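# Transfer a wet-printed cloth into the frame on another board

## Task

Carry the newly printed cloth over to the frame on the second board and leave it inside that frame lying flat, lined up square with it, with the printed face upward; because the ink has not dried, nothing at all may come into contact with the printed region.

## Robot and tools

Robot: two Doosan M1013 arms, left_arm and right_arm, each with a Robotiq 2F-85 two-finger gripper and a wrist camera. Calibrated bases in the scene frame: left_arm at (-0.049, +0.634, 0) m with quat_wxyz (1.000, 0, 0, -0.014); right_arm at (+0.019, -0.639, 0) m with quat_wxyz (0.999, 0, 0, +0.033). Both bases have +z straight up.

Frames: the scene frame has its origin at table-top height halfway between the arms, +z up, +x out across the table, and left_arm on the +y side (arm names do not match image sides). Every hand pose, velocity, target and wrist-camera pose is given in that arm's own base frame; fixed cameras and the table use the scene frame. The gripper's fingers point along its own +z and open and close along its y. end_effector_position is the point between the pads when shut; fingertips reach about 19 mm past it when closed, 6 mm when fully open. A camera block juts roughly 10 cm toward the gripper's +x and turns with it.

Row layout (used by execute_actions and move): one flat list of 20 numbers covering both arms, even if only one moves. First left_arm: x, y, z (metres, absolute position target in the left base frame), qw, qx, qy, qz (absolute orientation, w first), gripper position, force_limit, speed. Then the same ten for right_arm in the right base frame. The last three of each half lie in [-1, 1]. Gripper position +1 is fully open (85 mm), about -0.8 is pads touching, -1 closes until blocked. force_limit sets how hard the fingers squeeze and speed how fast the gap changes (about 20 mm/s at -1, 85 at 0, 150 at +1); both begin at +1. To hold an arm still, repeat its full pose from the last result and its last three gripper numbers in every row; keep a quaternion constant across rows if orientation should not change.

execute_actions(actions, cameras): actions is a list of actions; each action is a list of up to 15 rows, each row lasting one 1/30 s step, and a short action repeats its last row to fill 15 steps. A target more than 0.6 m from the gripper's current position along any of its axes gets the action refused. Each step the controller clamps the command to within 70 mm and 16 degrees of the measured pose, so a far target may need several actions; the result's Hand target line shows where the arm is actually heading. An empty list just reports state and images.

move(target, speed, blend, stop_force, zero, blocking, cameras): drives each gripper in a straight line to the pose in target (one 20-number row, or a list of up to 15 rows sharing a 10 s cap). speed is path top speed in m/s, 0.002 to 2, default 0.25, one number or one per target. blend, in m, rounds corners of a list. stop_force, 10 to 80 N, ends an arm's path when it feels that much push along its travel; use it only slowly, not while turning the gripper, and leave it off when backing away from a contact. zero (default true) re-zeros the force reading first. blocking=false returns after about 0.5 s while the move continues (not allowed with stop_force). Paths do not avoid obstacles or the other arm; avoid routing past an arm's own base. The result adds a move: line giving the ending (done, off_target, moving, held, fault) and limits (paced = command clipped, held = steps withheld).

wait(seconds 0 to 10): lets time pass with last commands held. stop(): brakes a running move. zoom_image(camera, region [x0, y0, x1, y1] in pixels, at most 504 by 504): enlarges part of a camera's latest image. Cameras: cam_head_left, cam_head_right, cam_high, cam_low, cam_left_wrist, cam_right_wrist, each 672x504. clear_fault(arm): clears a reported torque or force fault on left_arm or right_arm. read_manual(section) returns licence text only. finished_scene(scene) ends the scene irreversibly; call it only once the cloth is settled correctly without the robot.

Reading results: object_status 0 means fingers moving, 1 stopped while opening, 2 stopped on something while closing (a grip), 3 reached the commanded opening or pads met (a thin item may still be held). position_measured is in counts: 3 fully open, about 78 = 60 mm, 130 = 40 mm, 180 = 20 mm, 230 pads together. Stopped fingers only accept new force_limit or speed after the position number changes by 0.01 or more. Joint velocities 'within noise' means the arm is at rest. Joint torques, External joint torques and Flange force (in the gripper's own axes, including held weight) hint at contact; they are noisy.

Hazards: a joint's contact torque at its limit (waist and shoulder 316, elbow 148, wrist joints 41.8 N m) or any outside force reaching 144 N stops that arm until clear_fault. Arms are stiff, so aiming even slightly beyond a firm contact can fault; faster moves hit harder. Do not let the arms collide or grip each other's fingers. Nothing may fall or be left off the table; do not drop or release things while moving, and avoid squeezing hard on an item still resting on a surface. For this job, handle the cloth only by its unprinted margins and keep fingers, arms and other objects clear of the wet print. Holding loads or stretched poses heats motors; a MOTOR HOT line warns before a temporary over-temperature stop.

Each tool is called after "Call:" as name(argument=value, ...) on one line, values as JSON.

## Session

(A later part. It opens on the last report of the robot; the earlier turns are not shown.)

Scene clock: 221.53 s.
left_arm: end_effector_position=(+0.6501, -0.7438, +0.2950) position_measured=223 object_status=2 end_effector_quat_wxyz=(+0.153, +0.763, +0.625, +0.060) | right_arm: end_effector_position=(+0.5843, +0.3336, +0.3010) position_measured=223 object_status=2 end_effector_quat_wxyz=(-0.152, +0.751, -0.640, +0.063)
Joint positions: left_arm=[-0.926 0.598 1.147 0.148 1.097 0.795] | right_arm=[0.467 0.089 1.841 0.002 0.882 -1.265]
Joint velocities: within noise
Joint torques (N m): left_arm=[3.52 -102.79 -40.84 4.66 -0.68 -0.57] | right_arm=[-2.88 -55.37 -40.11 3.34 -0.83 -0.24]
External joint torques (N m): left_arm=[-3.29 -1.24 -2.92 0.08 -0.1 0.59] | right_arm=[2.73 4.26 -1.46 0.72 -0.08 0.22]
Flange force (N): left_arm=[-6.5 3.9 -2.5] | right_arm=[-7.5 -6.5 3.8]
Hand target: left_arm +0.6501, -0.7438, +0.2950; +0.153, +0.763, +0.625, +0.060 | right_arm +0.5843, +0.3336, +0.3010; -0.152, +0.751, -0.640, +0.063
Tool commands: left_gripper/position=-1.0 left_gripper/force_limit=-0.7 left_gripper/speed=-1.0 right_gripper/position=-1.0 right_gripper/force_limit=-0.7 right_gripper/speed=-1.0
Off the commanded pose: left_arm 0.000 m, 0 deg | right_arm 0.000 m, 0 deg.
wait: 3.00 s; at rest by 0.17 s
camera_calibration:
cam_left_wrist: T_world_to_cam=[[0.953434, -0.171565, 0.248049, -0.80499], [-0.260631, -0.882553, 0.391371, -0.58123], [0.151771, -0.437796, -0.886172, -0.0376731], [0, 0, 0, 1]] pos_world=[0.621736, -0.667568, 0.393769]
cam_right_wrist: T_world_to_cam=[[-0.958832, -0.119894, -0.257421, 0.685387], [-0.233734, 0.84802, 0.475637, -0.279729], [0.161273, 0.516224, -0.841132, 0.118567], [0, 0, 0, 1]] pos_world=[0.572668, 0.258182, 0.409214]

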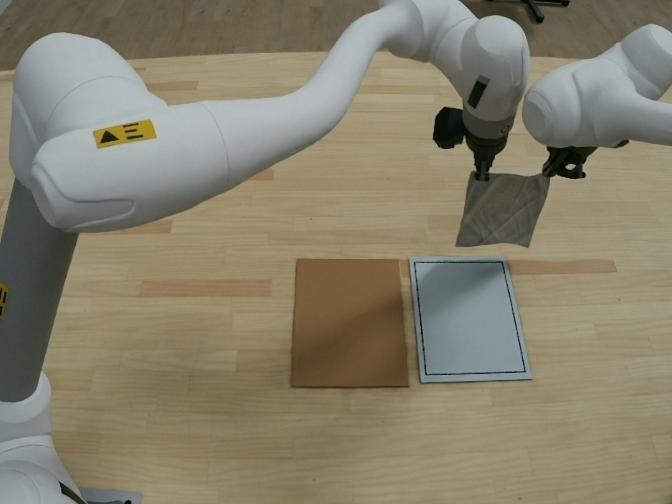

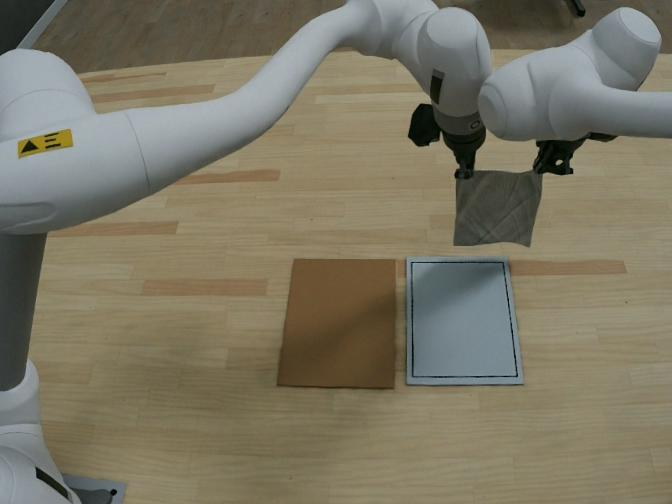

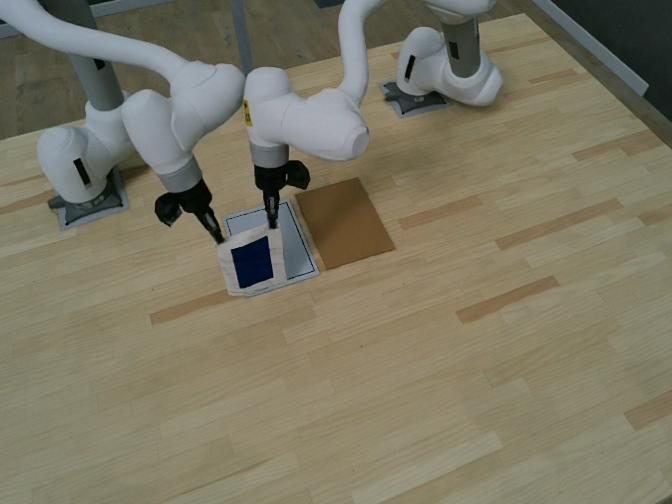

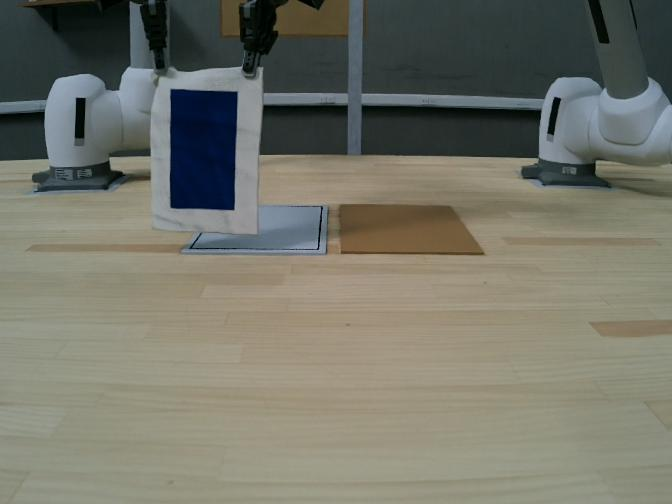

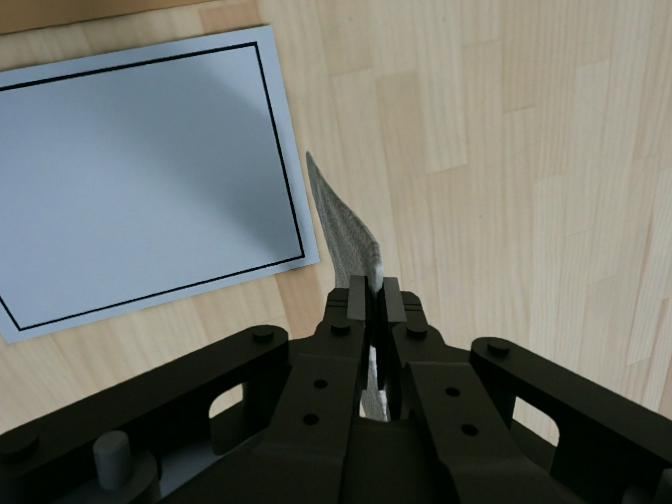

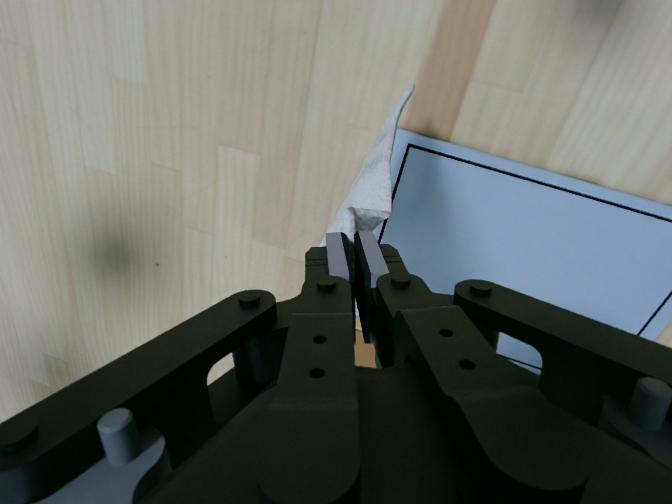

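Call:
move(target=[[0.6951,-0.7417,0.285,0.1530,0.7630,0.6251,0.0603,-1,-0.7,-1,0.6293,0.3310,0.288,-0.1518,0.7509,-0.6395,0.0632,-1,-0.7,-1],[0.6348,-0.7354,0.260,0.1530,0.7630,0.6251,0.0603,-1,-0.7,-1,0.5699,0.3429,0.263,-0.1518,0.7509,-0.6395,0.0632,-1,-0.7,-1],[0.5746,-0.7271,0.241,0.1530,0.7630,0.6251,0.0603,-1,-0.7,-1,0.5107,0.3569,0.244,-0.1518,0.7509,-0.6395,0.0632,-1,-0.7,-1],[0.5144,-0.7188,0.213,0.1530,0.7630,0.6251,0.0603,-1,-0.7,-1,0.4514,0.3709,0.216,-0.1518,0.7509,-0.6395,0.0632,-1,-0.7,-1]], speed=[0.2,0.35,0.25,0.1], blend=0.012)

Call:
zoom_image(camera="cam_low", region=[130, 60, 350, 270])

Call:
zoom_image(camera="cam_high", region=[220, 190, 330, 300])

Call:
zoom_image(camera="cam_right_wrist", region=[240, 60, 480, 260])

Scene clock: 226.23 s.
left_arm: end_effector_position=(+0.6771, -0.7426, +0.2890) position_measured=223 object_status=2 end_effector_quat_wxyz=(+0.153, +0.763, +0.625, +0.060) | right_arm: end_effector_position=(+0.5866, +0.3331, +0.2999) position_measured=223 object_status=2 end_effector_quat_wxyz=(-0.151, +0.751, -0.639, +0.063)
Joint positions: left_arm=[-0.902 0.629 1.108 0.14 1.102 0.823] | right_arm=[0.465 0.093 1.838 0.002 0.881 -1.267]
Joint velocities: within noise
Joint torques (N m): left_arm=[3.52 -105.25 -40.94 4.66 -0.64 -0.54] | right_arm=[-3 -55.82 -40.28 3.39 -0.54 -0.18]
External joint torques (N m): left_arm=[-3.61 -1.21 -2.79 0.06 -0.15 0.57] | right_arm=[2.93 4.59 -1.27 0.68 -0.37 0.15]
Flange force (N): left_arm=[-6.5 3.6 -2.3] | right_arm=[-7.6 -6.2 4.7]
Hand target: left_arm +0.6771, -0.7425, +0.2890; +0.153, +0.763, +0.625, +0.060 | right_arm +0.5866, +0.3331, +0.2999; -0.151, +0.751, -0.639, +0.063
Off the commanded pose: left_arm 0.181 m, 0 deg | right_arm 0.164 m, 0 deg.
move: held (right_arm; a check stopped the path), off_target (left_arm; braked when a check withheld steps of right_arm); path passed 0 of 4 targets; limits=held
pose unreachable (right arm): on one or more control steps of this call, first in action 0 (counted from 0), this arm could not follow its commanded pose, so it was not sent that pose on those steps. It may still have moved: this result reports where it is.
cause: moving toward the commanded pose would bring a part of the arm too close to another arm (a part of this arm just beyond joint 4 (forearm roll) and a part of the left arm just beyond its joint 5 (wrist pitch)).
camera_calibration:
cam_left_wrist: T_world_to_cam=[[0.953434, -0.171565, 0.248049, -0.829039], [-0.260631, -0.882553, 0.391371, -0.570786], [0.151771, -0.437796, -0.886172, -0.0465626], [0, 0, 0, 1]] pos_world=[0.648736, -0.666368, 0.387769]
cam_right_wrist: T_world_to_cam=[[-0.959014, -0.120502, -0.256461, 0.687252], [-0.233608, 0.848475, 0.474887, -0.278236], [0.160376, 0.515334, -0.841849, 0.118583], [0, 0, 0, 1]] pos_world=[0.575068, 0.257782, 0.408213]

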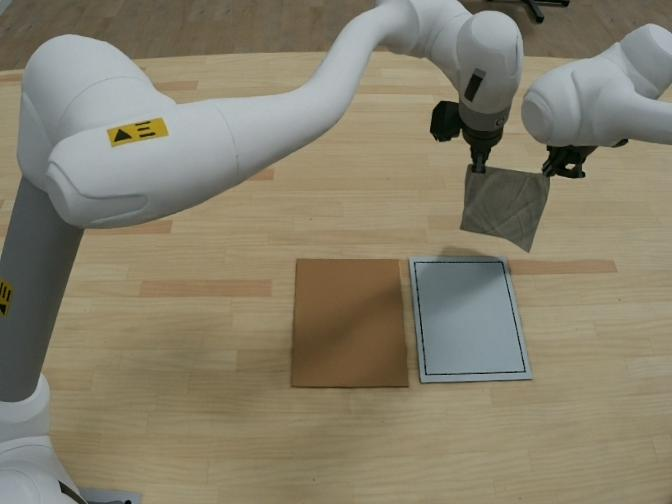

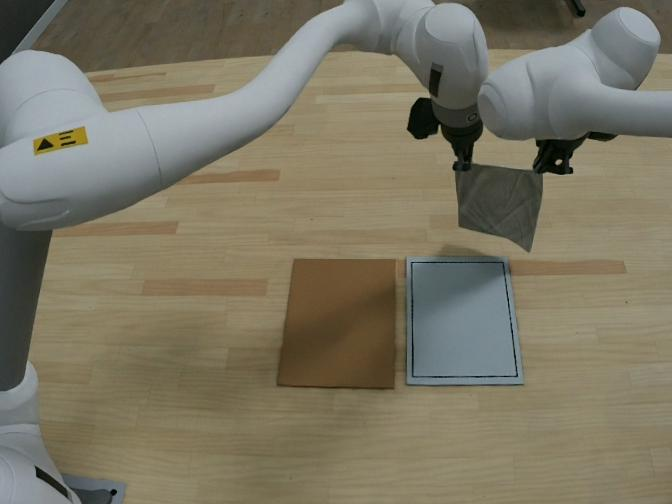

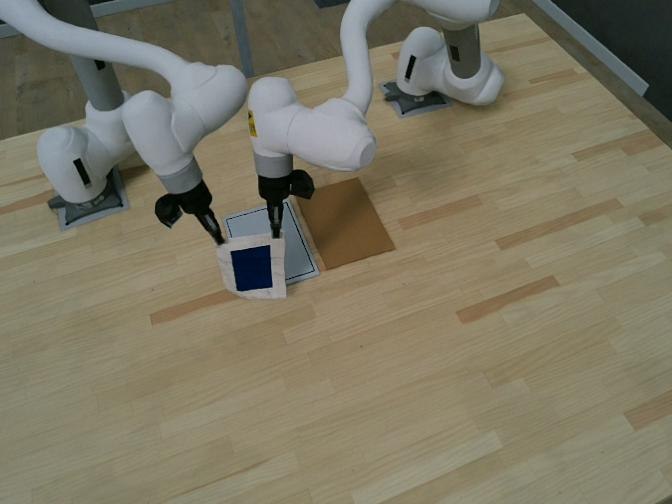

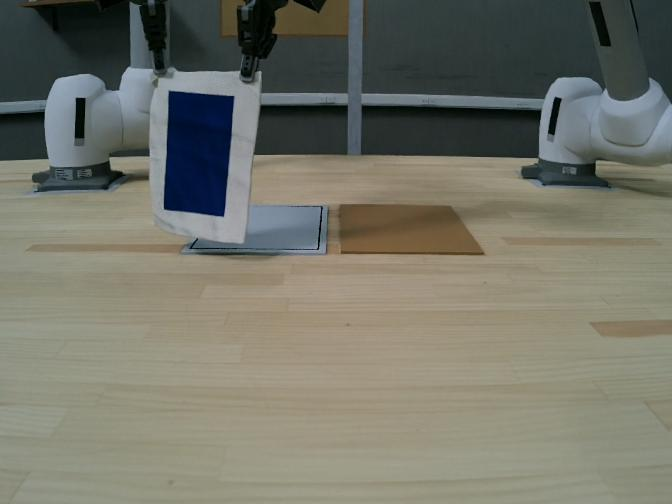

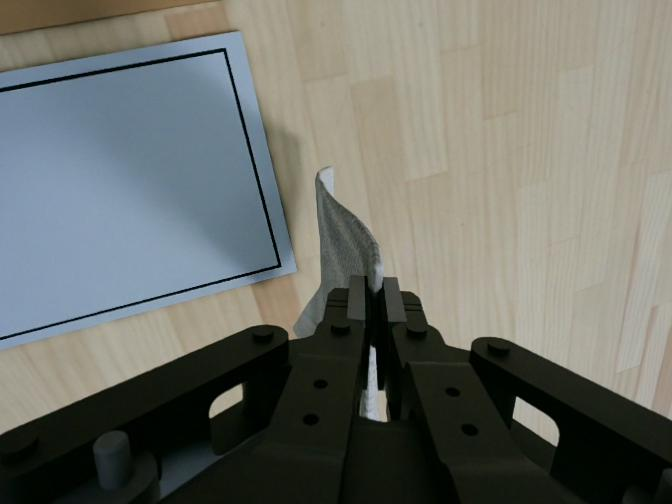

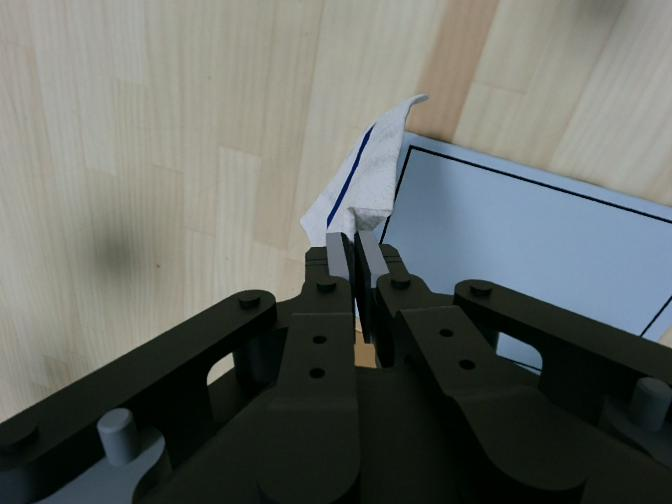

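Scaled by 2.291 from the camera's 672x504 image, which has a finer 960x720 frame.

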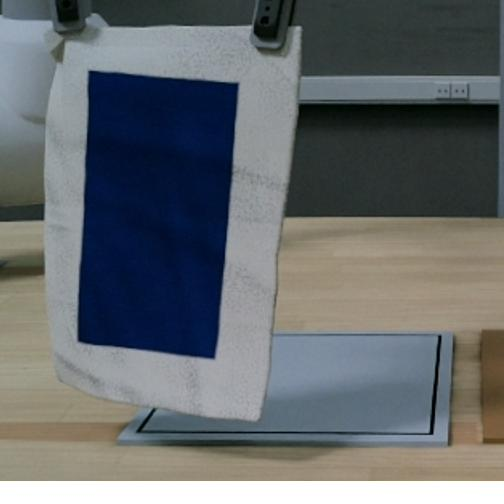

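Scaled by 4.582 from the camera's 672x504 image, which has a finer 960x720 frame.

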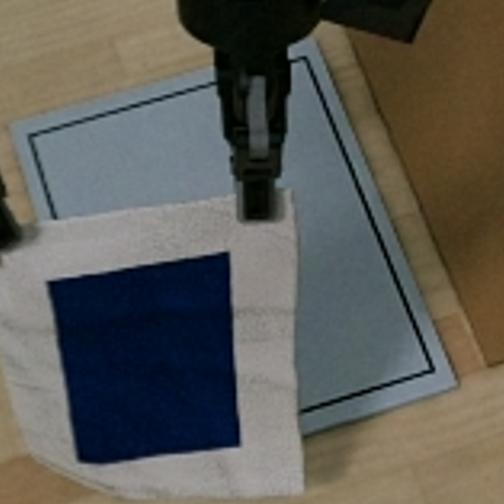

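Scaled by 2.100 from the camera's 672x504 image, which has a finer 960x720 frame.

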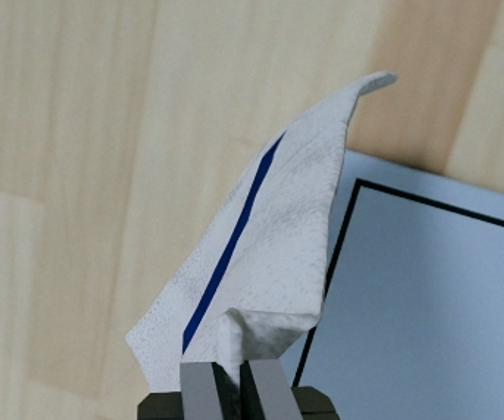

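Call:
execute_actions(actions=[])

Scene clock: 231.70 s.
left_arm: end_effector_position=(+0.6771, -0.7425, +0.2890) position_measured=223 object_status=2 end_effector_quat_wxyz=(+0.153, +0.763, +0.625, +0.060) | right_arm: end_effector_position=(+0.5866, +0.3331, +0.2999) position_measured=223 object_status=2 end_effector_quat_wxyz=(-0.151, +0.751, -0.639, +0.063)
Joint positions: left_arm=[-0.901 0.629 1.108 0.14 1.102 0.823] | right_arm=[0.465 0.093 1.838 0.002 0.881 -1.267]
Joint velocities: within noise
Joint torques (N m): left_arm=[3.6 -105.62 -40.77 4.67 -0.66 -0.57] | right_arm=[-2.87 -55.64 -40.11 3.32 -0.77 -0.21]
External joint torques (N m): left_arm=[-3.53 -0.62 -2.92 0.04 -0.13 0.6] | right_arm=[2.79 4.61 -1.3 0.73 -0.13 0.19]
Flange force (N): left_arm=[-7.3 4.8 -1.9] | right_arm=[-7.5 -6.6 4.3]
Hand target: left_arm +0.6771, -0.7425, +0.2890; +0.153, +0.763, +0.625, +0.060 | right_arm +0.5866, +0.3331, +0.2999; -0.151, +0.751, -0.639, +0.063
Tool commands: left_gripper/position=-1.0 left_gripper/force_limit=-0.7 left_gripper/speed=-1.0 right_gripper/position=-1.0 right_gripper/force_limit=-0.7 right_gripper/speed=-1.0
Off the commanded pose: left_arm 0.181 m, 0 deg | right_arm 0.164 m, 0 deg.
camera_calibration:
cam_left_wrist: T_world_to_cam=[[0.953434, -0.171565, 0.248049, -0.829039], [-0.260631, -0.882553, 0.391371, -0.570786], [0.151771, -0.437796, -0.886172, -0.0465626], [0, 0, 0, 1]] pos_world=[0.648736, -0.666368, 0.387769]
cam_right_wrist: T_world_to_cam=[[-0.959014, -0.120502, -0.256461, 0.687252], [-0.233608, 0.848475, 0.474887, -0.278236], [0.160376, 0.515334, -0.841849, 0.118583], [0, 0, 0, 1]] pos_world=[0.575068, 0.257782, 0.408213]

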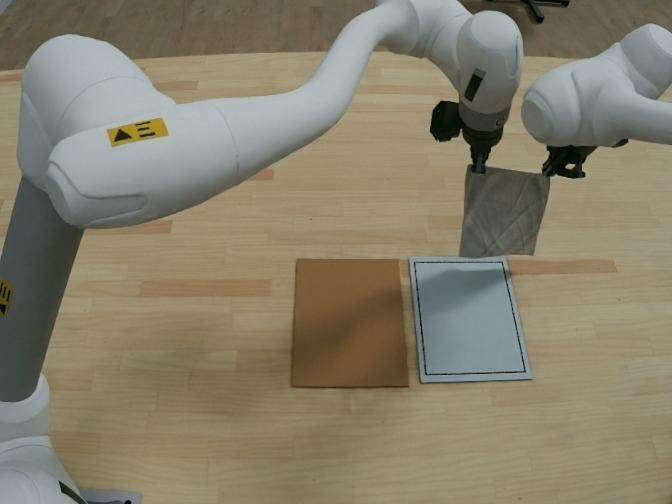

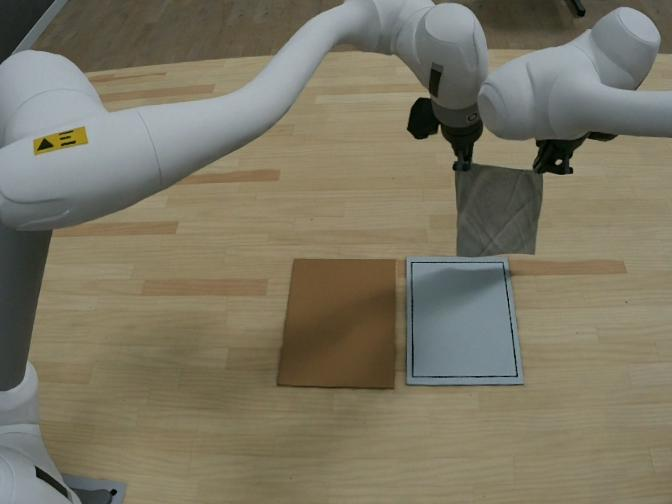

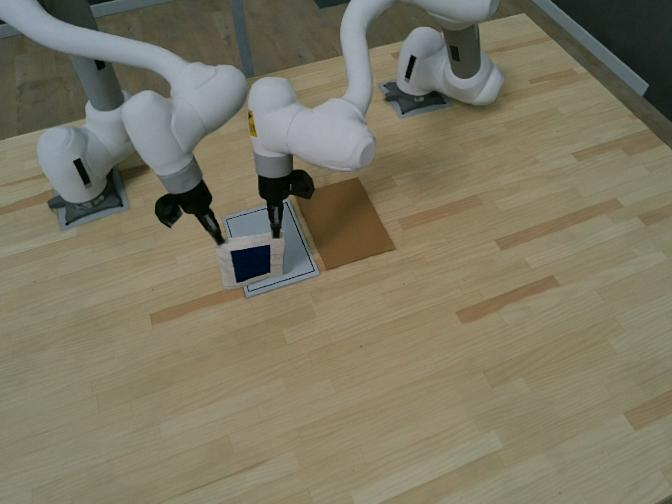

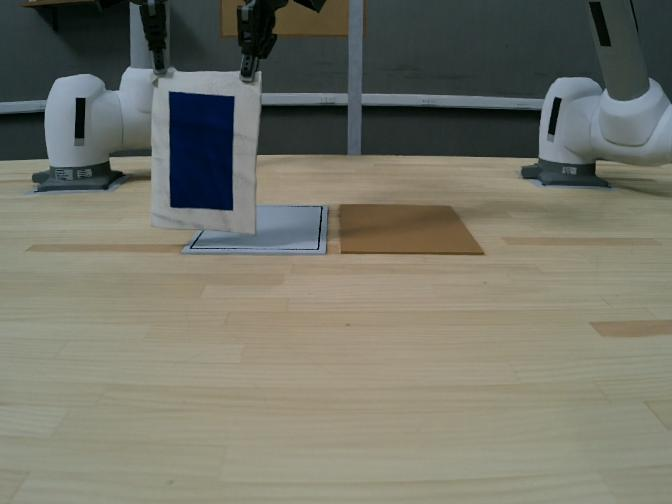

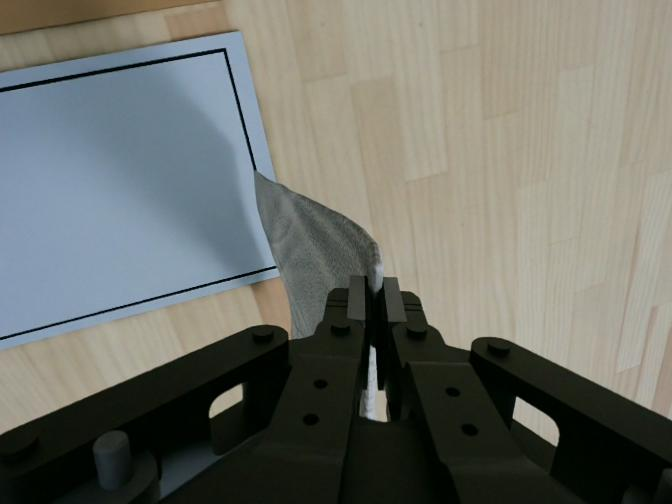

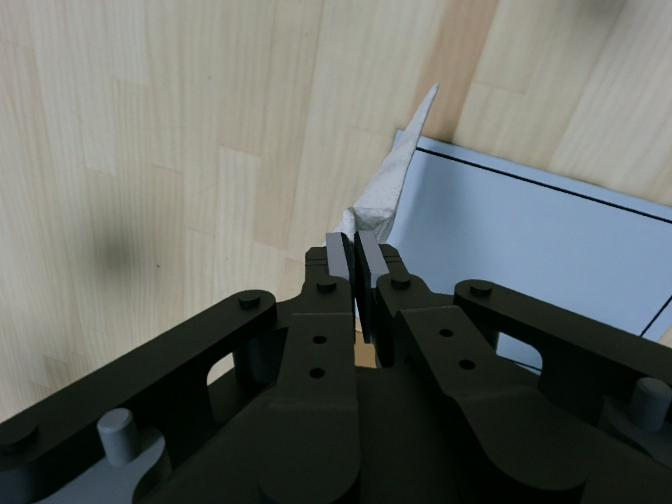

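Call:
move(target=[0.6501,-0.7430,0.296,0.1530,0.7630,0.6251,0.0603,-1,-0.7,-1,0.5843,0.3340,0.301,-0.1518,0.7509,-0.6395,0.0632,-1,-0.7,-1], speed=0.05, cameras=[])

Call:
wait(seconds=2, cameras=["cam_low","cam_high"])

Call:
move(target=[[0.6501,-0.7430,0.277,0.1530,0.7630,0.6251,0.0603,-1,-0.7,-1,0.5843,0.3340,0.281,-0.1518,0.7509,-0.6395,0.0632,-1,-0.7,-1],[0.6299,-0.7386,0.266,0.1530,0.7630,0.6251,0.0603,-1,-0.7,-1,0.5647,0.3403,0.270,-0.1518,0.7509,-0.6395,0.0632,-1,-0.7,-1],[0.5696,-0.7302,0.258,0.1530,0.7630,0.6251,0.0603,-1,-0.7,-1,0.5055,0.3542,0.262,-0.1518,0.7509,-0.6395,0.0632,-1,-0.7,-1]], speed=0.1, blend=[0.008,0.01,0])

Scene clock: 243.50 s.
left_arm: end_effector_position=(+0.6501, -0.7430, +0.2960) position_measured=223 object_status=2 end_effector_quat_wxyz=(+0.153, +0.763, +0.625, +0.060) | right_arm: end_effector_position=(+0.5843, +0.3340, +0.3010) position_measured=223 object_status=2 end_effector_quat_wxyz=(-0.152, +0.751, -0.640, +0.063)
Joint positions: left_arm=[-0.925 0.597 1.148 0.148 1.098 0.796] | right_arm=[0.468 0.089 1.84 0.001 0.882 -1.264]
Joint velocities: within noise
Joint torques (N m): left_arm=[3.68 -103.02 -40.83 4.64 -0.65 -0.57] | right_arm=[-2.83 -55.26 -40.2 3.34 -0.78 -0.24]
External joint torques (N m): left_arm=[-3.6 -0.19 -2.69 0.07 -0.13 0.59] | right_arm=[2.77 4.57 -1.24 0.71 -0.12 0.21]
Flange force (N): left_arm=[-7.4 4.3 -1.6] | right_arm=[-7.5 -6.4 4.3]
Hand target: left_arm +0.6501, -0.7430, +0.2960; +0.153, +0.763, +0.625, +0.060 | right_arm +0.5843, +0.3340, +0.3010; -0.152, +0.751, -0.640, +0.063
Off the commanded pose: left_arm 0.000 m, 0 deg | right_arm 0.000 m, 0 deg.
move: done
No camera images: "cameras" was empty.

Scene clock: 245.50 s.
left_arm: end_effector_position=(+0.6501, -0.7430, +0.2960) position_measured=223 object_status=2 end_effector_quat_wxyz=(+0.153, +0.763, +0.625, +0.060) | right_arm: end_effector_position=(+0.5843, +0.3340, +0.3010) position_measured=223 object_status=2 end_effector_quat_wxyz=(-0.152, +0.751, -0.640, +0.063)
Joint positions: left_arm=[-0.925 0.597 1.148 0.148 1.098 0.796] | right_arm=[0.468 0.089 1.84 0.001 0.882 -1.264]
Joint velocities: within noise
Joint torques (N m): left_arm=[3.49 -102.87 -40.72 4.64 -0.68 -0.56] | right_arm=[-2.63 -55.13 -40.18 3.38 -0.81 -0.2]
External joint torques (N m): left_arm=[-3.41 -0.39 -2.84 0.08 -0.1 0.58] | right_arm=[2.66 4.34 -1.29 0.68 -0.1 0.17]
Flange force (N): left_arm=[-7.3 4.5 -1.8] | right_arm=[-7.2 -6.3 4.0]
Hand target: left_arm +0.6501, -0.7430, +0.2960; +0.153, +0.763, +0.625, +0.060 | right_arm +0.5843, +0.3340, +0.3010; -0.152, +0.751, -0.640, +0.063
Tool commands: left_gripper/position=-1.0 left_gripper/force_limit=-0.7 left_gripper/speed=-1.0 right_gripper/position=-1.0 right_gripper/force_limit=-0.7 right_gripper/speed=-1.0
Off the commanded pose: left_arm 0.000 m, 0 deg | right_arm 0.000 m, 0 deg.
wait: 2.00 s; at rest by 0.17 s
Images, in order (width x height): cam_high 672x504, cam_low 672x504.

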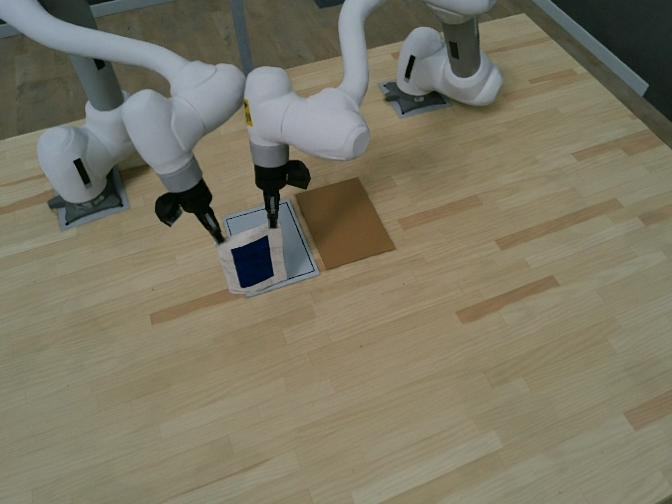

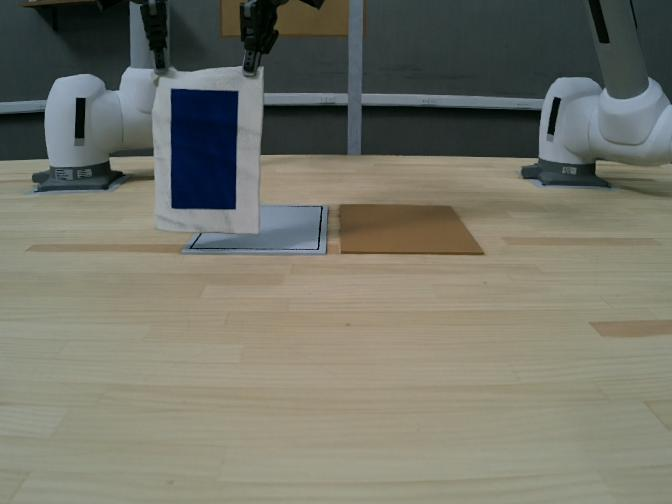

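Scene clock: 246.87 s.
left_arm: end_effector_position=(+0.5696, -0.7302, +0.2580) position_measured=223 object_status=2 end_effector_quat_wxyz=(+0.153, +0.763, +0.625, +0.060) | right_arm: end_effector_position=(+0.5055, +0.3542, +0.2620) position_measured=223 object_status=2 end_effector_quat_wxyz=(-0.152, +0.751, -0.640, +0.063)
Joint positions: left_arm=[-0.993 0.514 1.35 0.181 0.99 0.698] | right_arm=[0.57 0.028 1.981 -0.045 0.804 -1.135]
Joint velocities: within noise
Joint torques (N m): left_arm=[3.56 -94.36 -39.58 4.53 -0.6 -0.52] | right_arm=[-2.98 -47.37 -38.51 3.2 -0.78 -0.19]
External joint torques (N m): left_arm=[-3.61 -0.58 -2.96 0.09 -0.13 0.55] | right_arm=[3.03 4.11 -1.61 0.65 -0.11 0.17]
Flange force (N): left_arm=[-7.2 3.0 -2.0] | right_arm=[-9.1 -5.1 4.0]
Hand target: left_arm +0.5696, -0.7302, +0.2580; +0.153, +0.763, +0.625, +0.060 | right_arm +0.5055, +0.3542, +0.2620; -0.152, +0.751, -0.640, +0.063
Off the commanded pose: left_arm 0.000 m, 0 deg | right_arm 0.000 m, 0 deg.
move: done
camera_calibration:
cam_left_wrist: T_world_to_cam=[[0.953459, -0.17148, 0.248013, -0.716768], [-0.26054, -0.88257, 0.391395, -0.57577], [0.151772, -0.437796, -0.886171, -0.0523058], [0, 0, 0, 1]] pos_world=[0.541336, -0.653968, 0.356769]
cam_right_wrist: T_world_to_cam=[[-0.958832, -0.119894, -0.257421, 0.60225], [-0.233734, 0.84802, 0.475637, -0.296982], [0.161273, 0.516224, -0.841132, 0.0878889], [0, 0, 0, 1]] pos_world=[0.493868, 0.278682, 0.370214]

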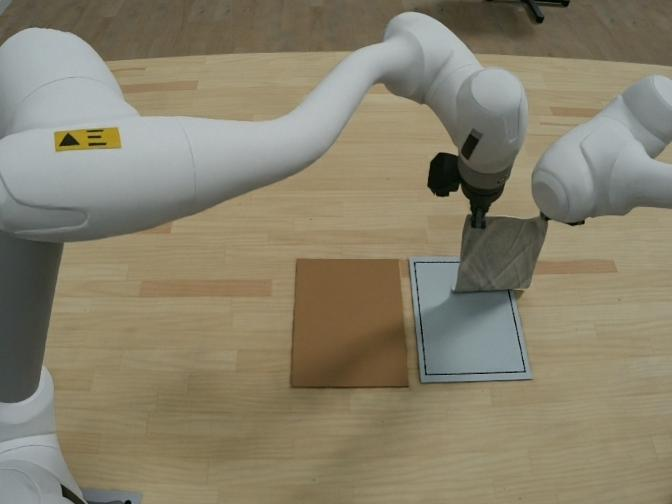

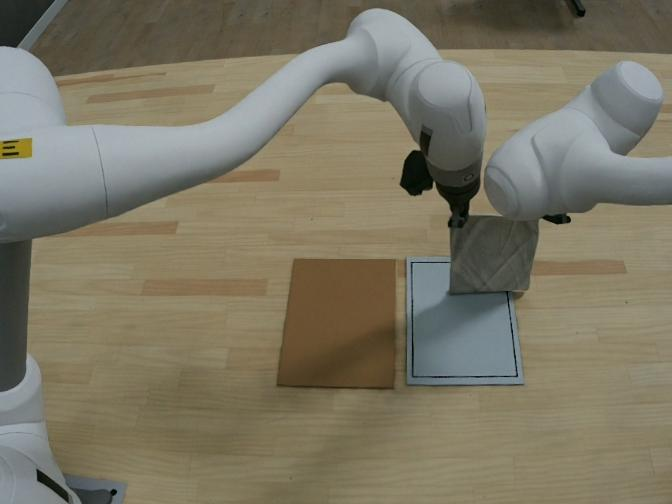

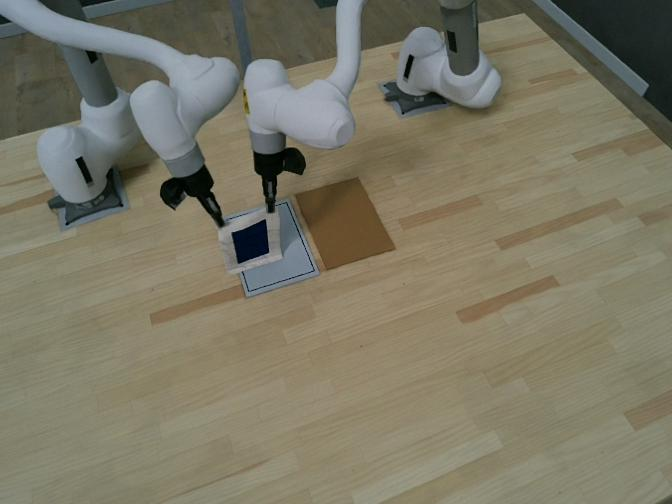

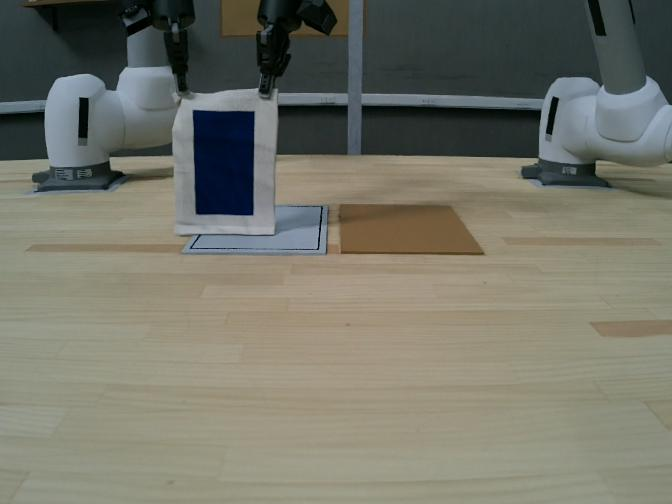

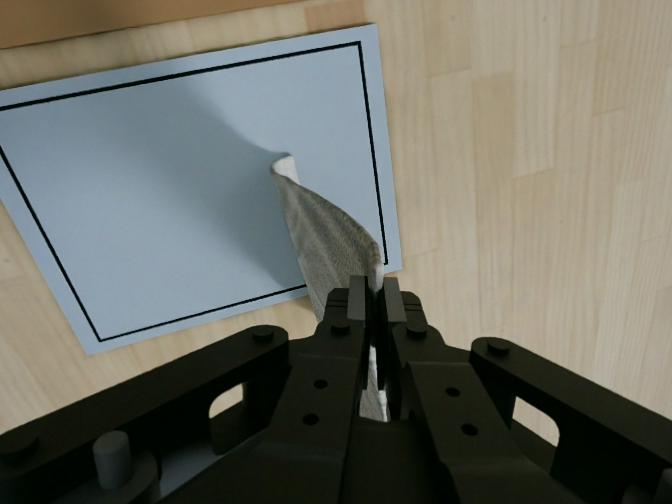

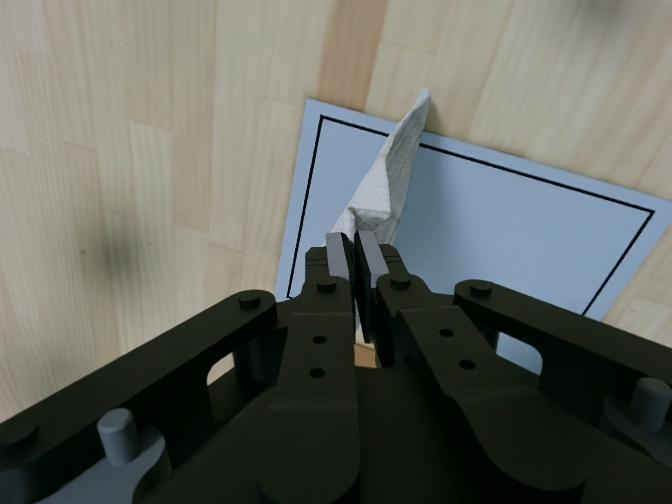

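Call:
zoom_image(camera="cam_low", region=[150, 80, 300, 260])

Call:
zoom_image(camera="cam_head_left", region=[430, 200, 570, 310])

Call:
zoom_image(camera="cam_left_wrist", region=[220, 120, 420, 270])

Call:
zoom_image(camera="cam_right_wrist", region=[300, 60, 500, 260])

Scaled by 2.800 from the camera's 672x504 image, which has a finer 960x720 frame.

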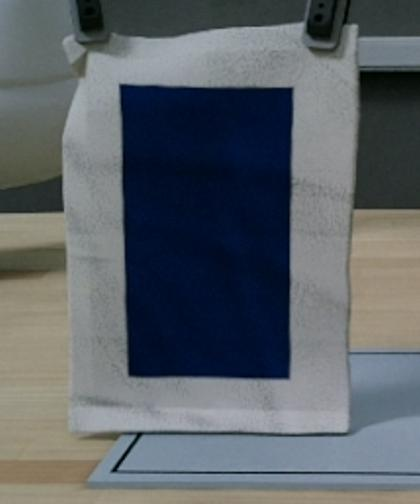

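Scaled by 3.600 from the camera's 672x504 image, which has a finer 960x720 frame.

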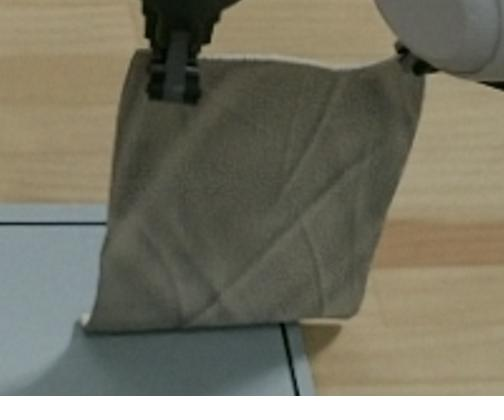

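Scaled by 2.520 from the camera's 672x504 image, which has a finer 960x720 frame.

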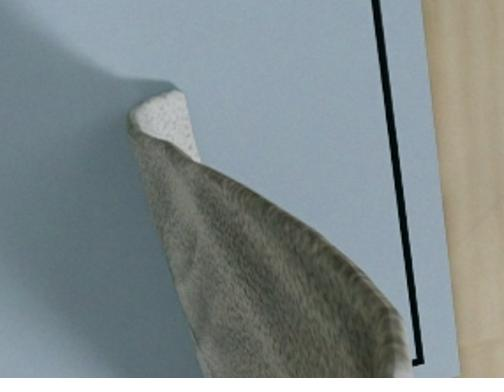

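Scaled by 2.520 from the camera's 672x504 image, which has a finer 960x720 frame.

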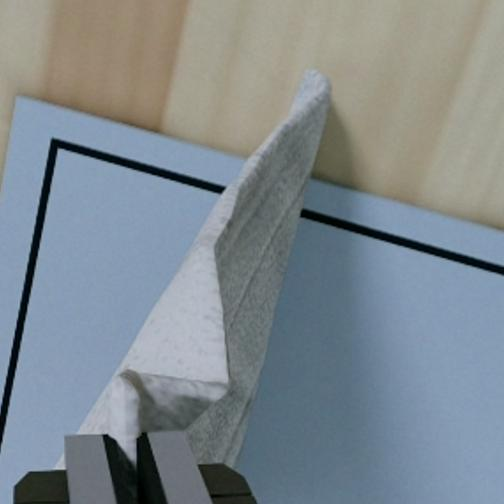

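Call:
move(target=[[0.4994,-0.7202,0.240,0.1530,0.7630,0.6251,0.0603,-1,-0.7,-1,0.4364,0.3709,0.244,-0.1518,0.7509,-0.6395,0.0632,-1,-0.7,-1]], speed=0.1, cameras=["cam_low","cam_head_left","cam_left_wrist","cam_right_wrist"])

Call:
zoom_image(camera="cam_low", region=[150, 80, 330, 260])

Call:
zoom_image(camera="cam_right_wrist", region=[300, 60, 500, 260])

Call:
zoom_image(camera="cam_left_wrist", region=[220, 120, 420, 270])

Scene clock: 251.57 s.
left_arm: end_effector_position=(+0.4994, -0.7202, +0.2400) position_measured=223 object_status=2 end_effector_quat_wxyz=(+0.153, +0.763, +0.625, +0.060) | right_arm: end_effector_position=(+0.4364, +0.3709, +0.2440) position_measured=223 object_status=2 end_effector_quat_wxyz=(-0.152, +0.751, -0.640, +0.063)
Joint positions: left_arm=[-1.06 0.45 1.482 0.213 0.936 0.606] | right_arm=[0.678 -0.026 2.072 -0.095 0.775 -0.996]
Joint velocities: within noise
Joint torques (N m): left_arm=[3.84 -87.51 -39.05 4.46 -0.54 -0.54] | right_arm=[-2.83 -40.58 -37.94 2.99 -0.77 -0.19]
External joint torques (N m): left_arm=[-3.75 -0.2 -2.52 0.06 -0.14 0.57] | right_arm=[2.84 4.35 -1.27 0.68 -0.09 0.17]
Flange force (N): left_arm=[-6.8 1.5 -1.7] | right_arm=[-9.7 -3.7 4.6]
Hand target: left_arm +0.4994, -0.7202, +0.2400; +0.153, +0.763, +0.625, +0.060 | right_arm +0.4364, +0.3709, +0.2440; -0.152, +0.751, -0.640, +0.063
Off the commanded pose: left_arm 0.000 m, 0 deg | right_arm 0.000 m, 0 deg.
move: done
camera_calibration:
cam_left_wrist: T_world_to_cam=[[0.953459, -0.17148, 0.248013, -0.643656], [-0.26054, -0.88257, 0.391395, -0.578189], [0.151772, -0.437796, -0.886171, -0.0532246], [0, 0, 0, 1]] pos_world=[0.471136, -0.643968, 0.338769]
cam_right_wrist: T_world_to_cam=[[-0.958832, -0.119894, -0.257421, 0.533375], [-0.233734, 0.84802, 0.475637, -0.318818], [0.161273, 0.516224, -0.841132, 0.0752199], [0, 0, 0, 1]] pos_world=[0.424768, 0.295482, 0.352214]
Images, in order (width x height): cam_head_left 672x504, cam_low 672x504, cam_left_wrist 672x504, cam_right_wrist 672x504.

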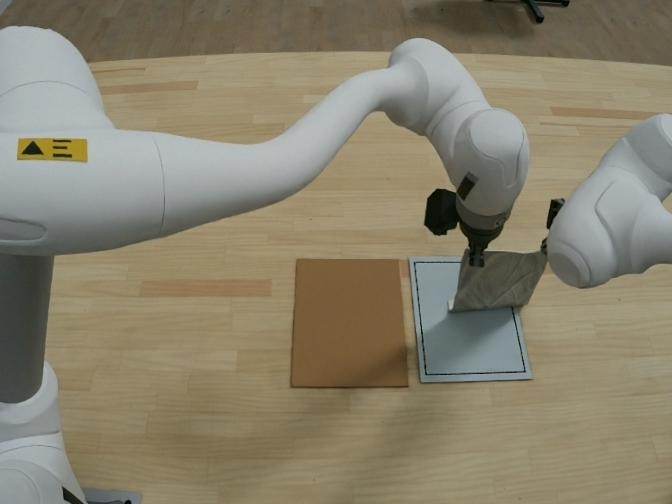

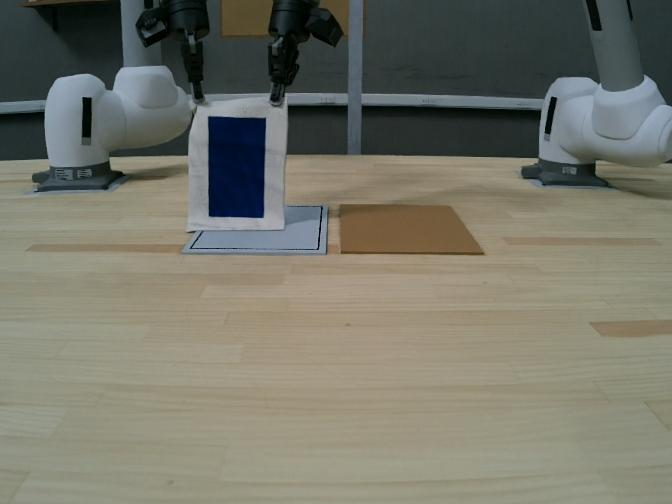

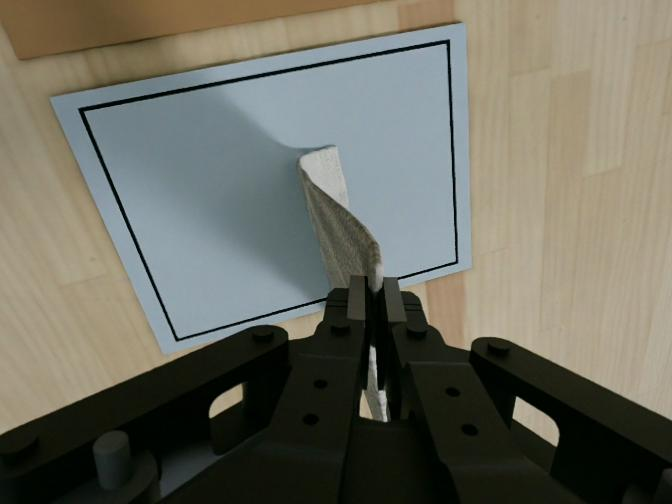

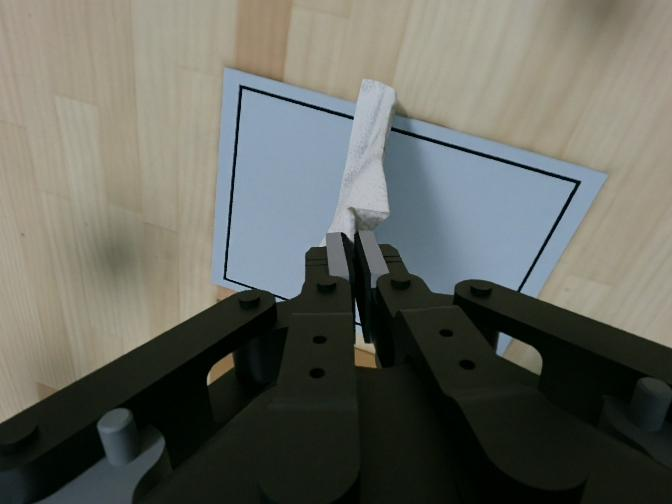

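Scaled by 2.800 from the camera's 672x504 image, which has a finer 960x720 frame.

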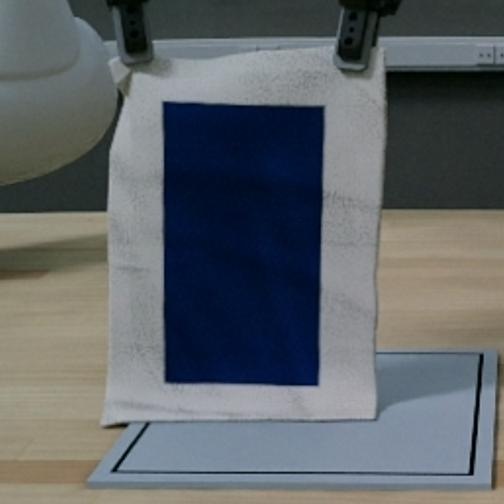

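Scaled by 2.520 from the camera's 672x504 image, which has a finer 960x720 frame.

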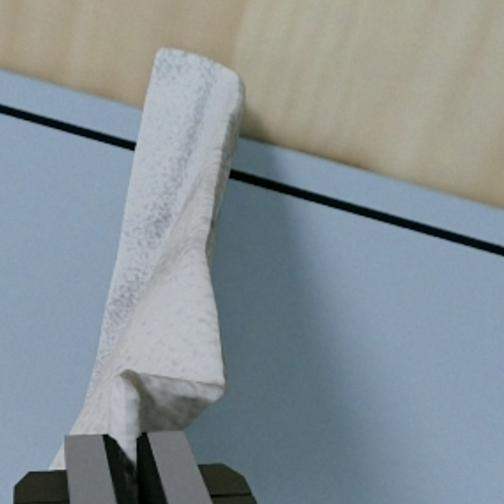

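Scaled by 2.520 from the camera's 672x504 image, which has a finer 960x720 frame.

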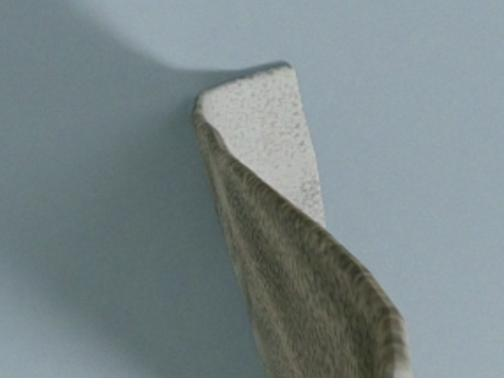

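Call:
move(target=[[0.4994,-0.7202,0.300,0.1530,0.7630,0.6251,0.0603,-1,-0.7,-1,0.4364,0.3709,0.304,-0.1518,0.7509,-0.6395,0.0632,-1,-0.7,-1],[0.7037,-0.6915,0.300,0.1530,0.7630,0.6251,0.0603,-1,-0.7,-1,0.6425,0.3802,0.304,-0.1518,0.7509,-0.6395,0.0632,-1,-0.7,-1]], speed=0.12, blend=0.02, cameras=["cam_low","cam_high"])

Scene clock: 260.40 s.
left_arm: end_effector_position=(+0.7037, -0.6915, +0.3000) position_measured=223 object_status=2 end_effector_quat_wxyz=(+0.153, +0.763, +0.625, +0.060) | right_arm: end_effector_position=(+0.6425, +0.3802, +0.3040) position_measured=223 object_status=2 end_effector_quat_wxyz=(-0.152, +0.751, -0.640, +0.063)
Joint positions: left_arm=[-0.843 0.59 1.151 0.12 1.09 0.887] | right_arm=[0.491 0.202 1.703 -0.008 0.907 -1.236]
Joint velocities: within noise
Joint torques (N m): left_arm=[3.68 -102.57 -40.45 4.6 -0.7 -0.57] | right_arm=[-2.86 -67.45 -40.61 3.34 -0.8 -0.18]
External joint torques (N m): left_arm=[-3.99 -0.85 -3.42 0.09 -0.12 0.6] | right_arm=[2.87 4.13 -1.31 0.74 -0.11 0.16]
Flange force (N): left_arm=[-8.0 5.6 -2.3] | right_arm=[-7.1 -6.1 3.6]
Hand target: left_arm +0.7037, -0.6915, +0.3000; +0.153, +0.763, +0.625, +0.060 | right_arm +0.6425, +0.3802, +0.3040; -0.152, +0.751, -0.640, +0.063
Off the commanded pose: left_arm 0.000 m, 0 deg | right_arm 0.000 m, 0 deg.
move: done
Images, in order (width x height): cam_high 672x504, cam_low 672x504.

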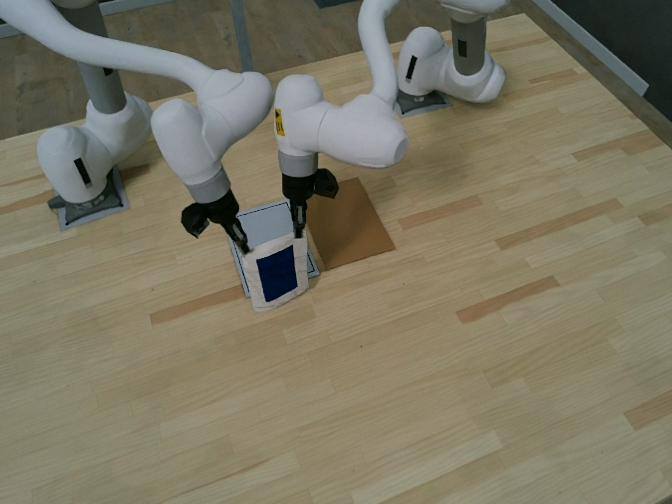

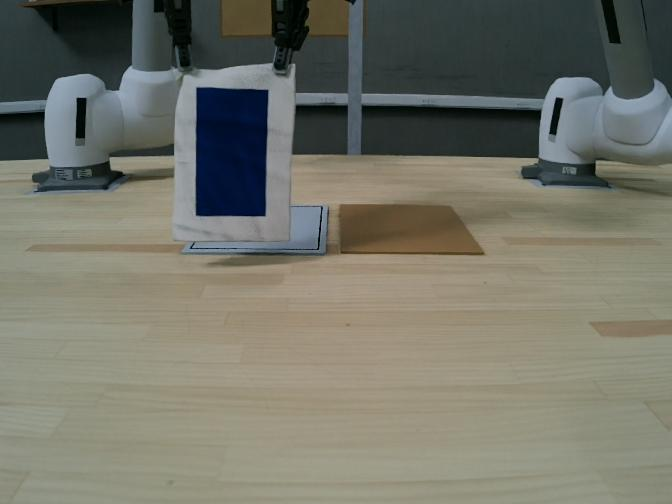

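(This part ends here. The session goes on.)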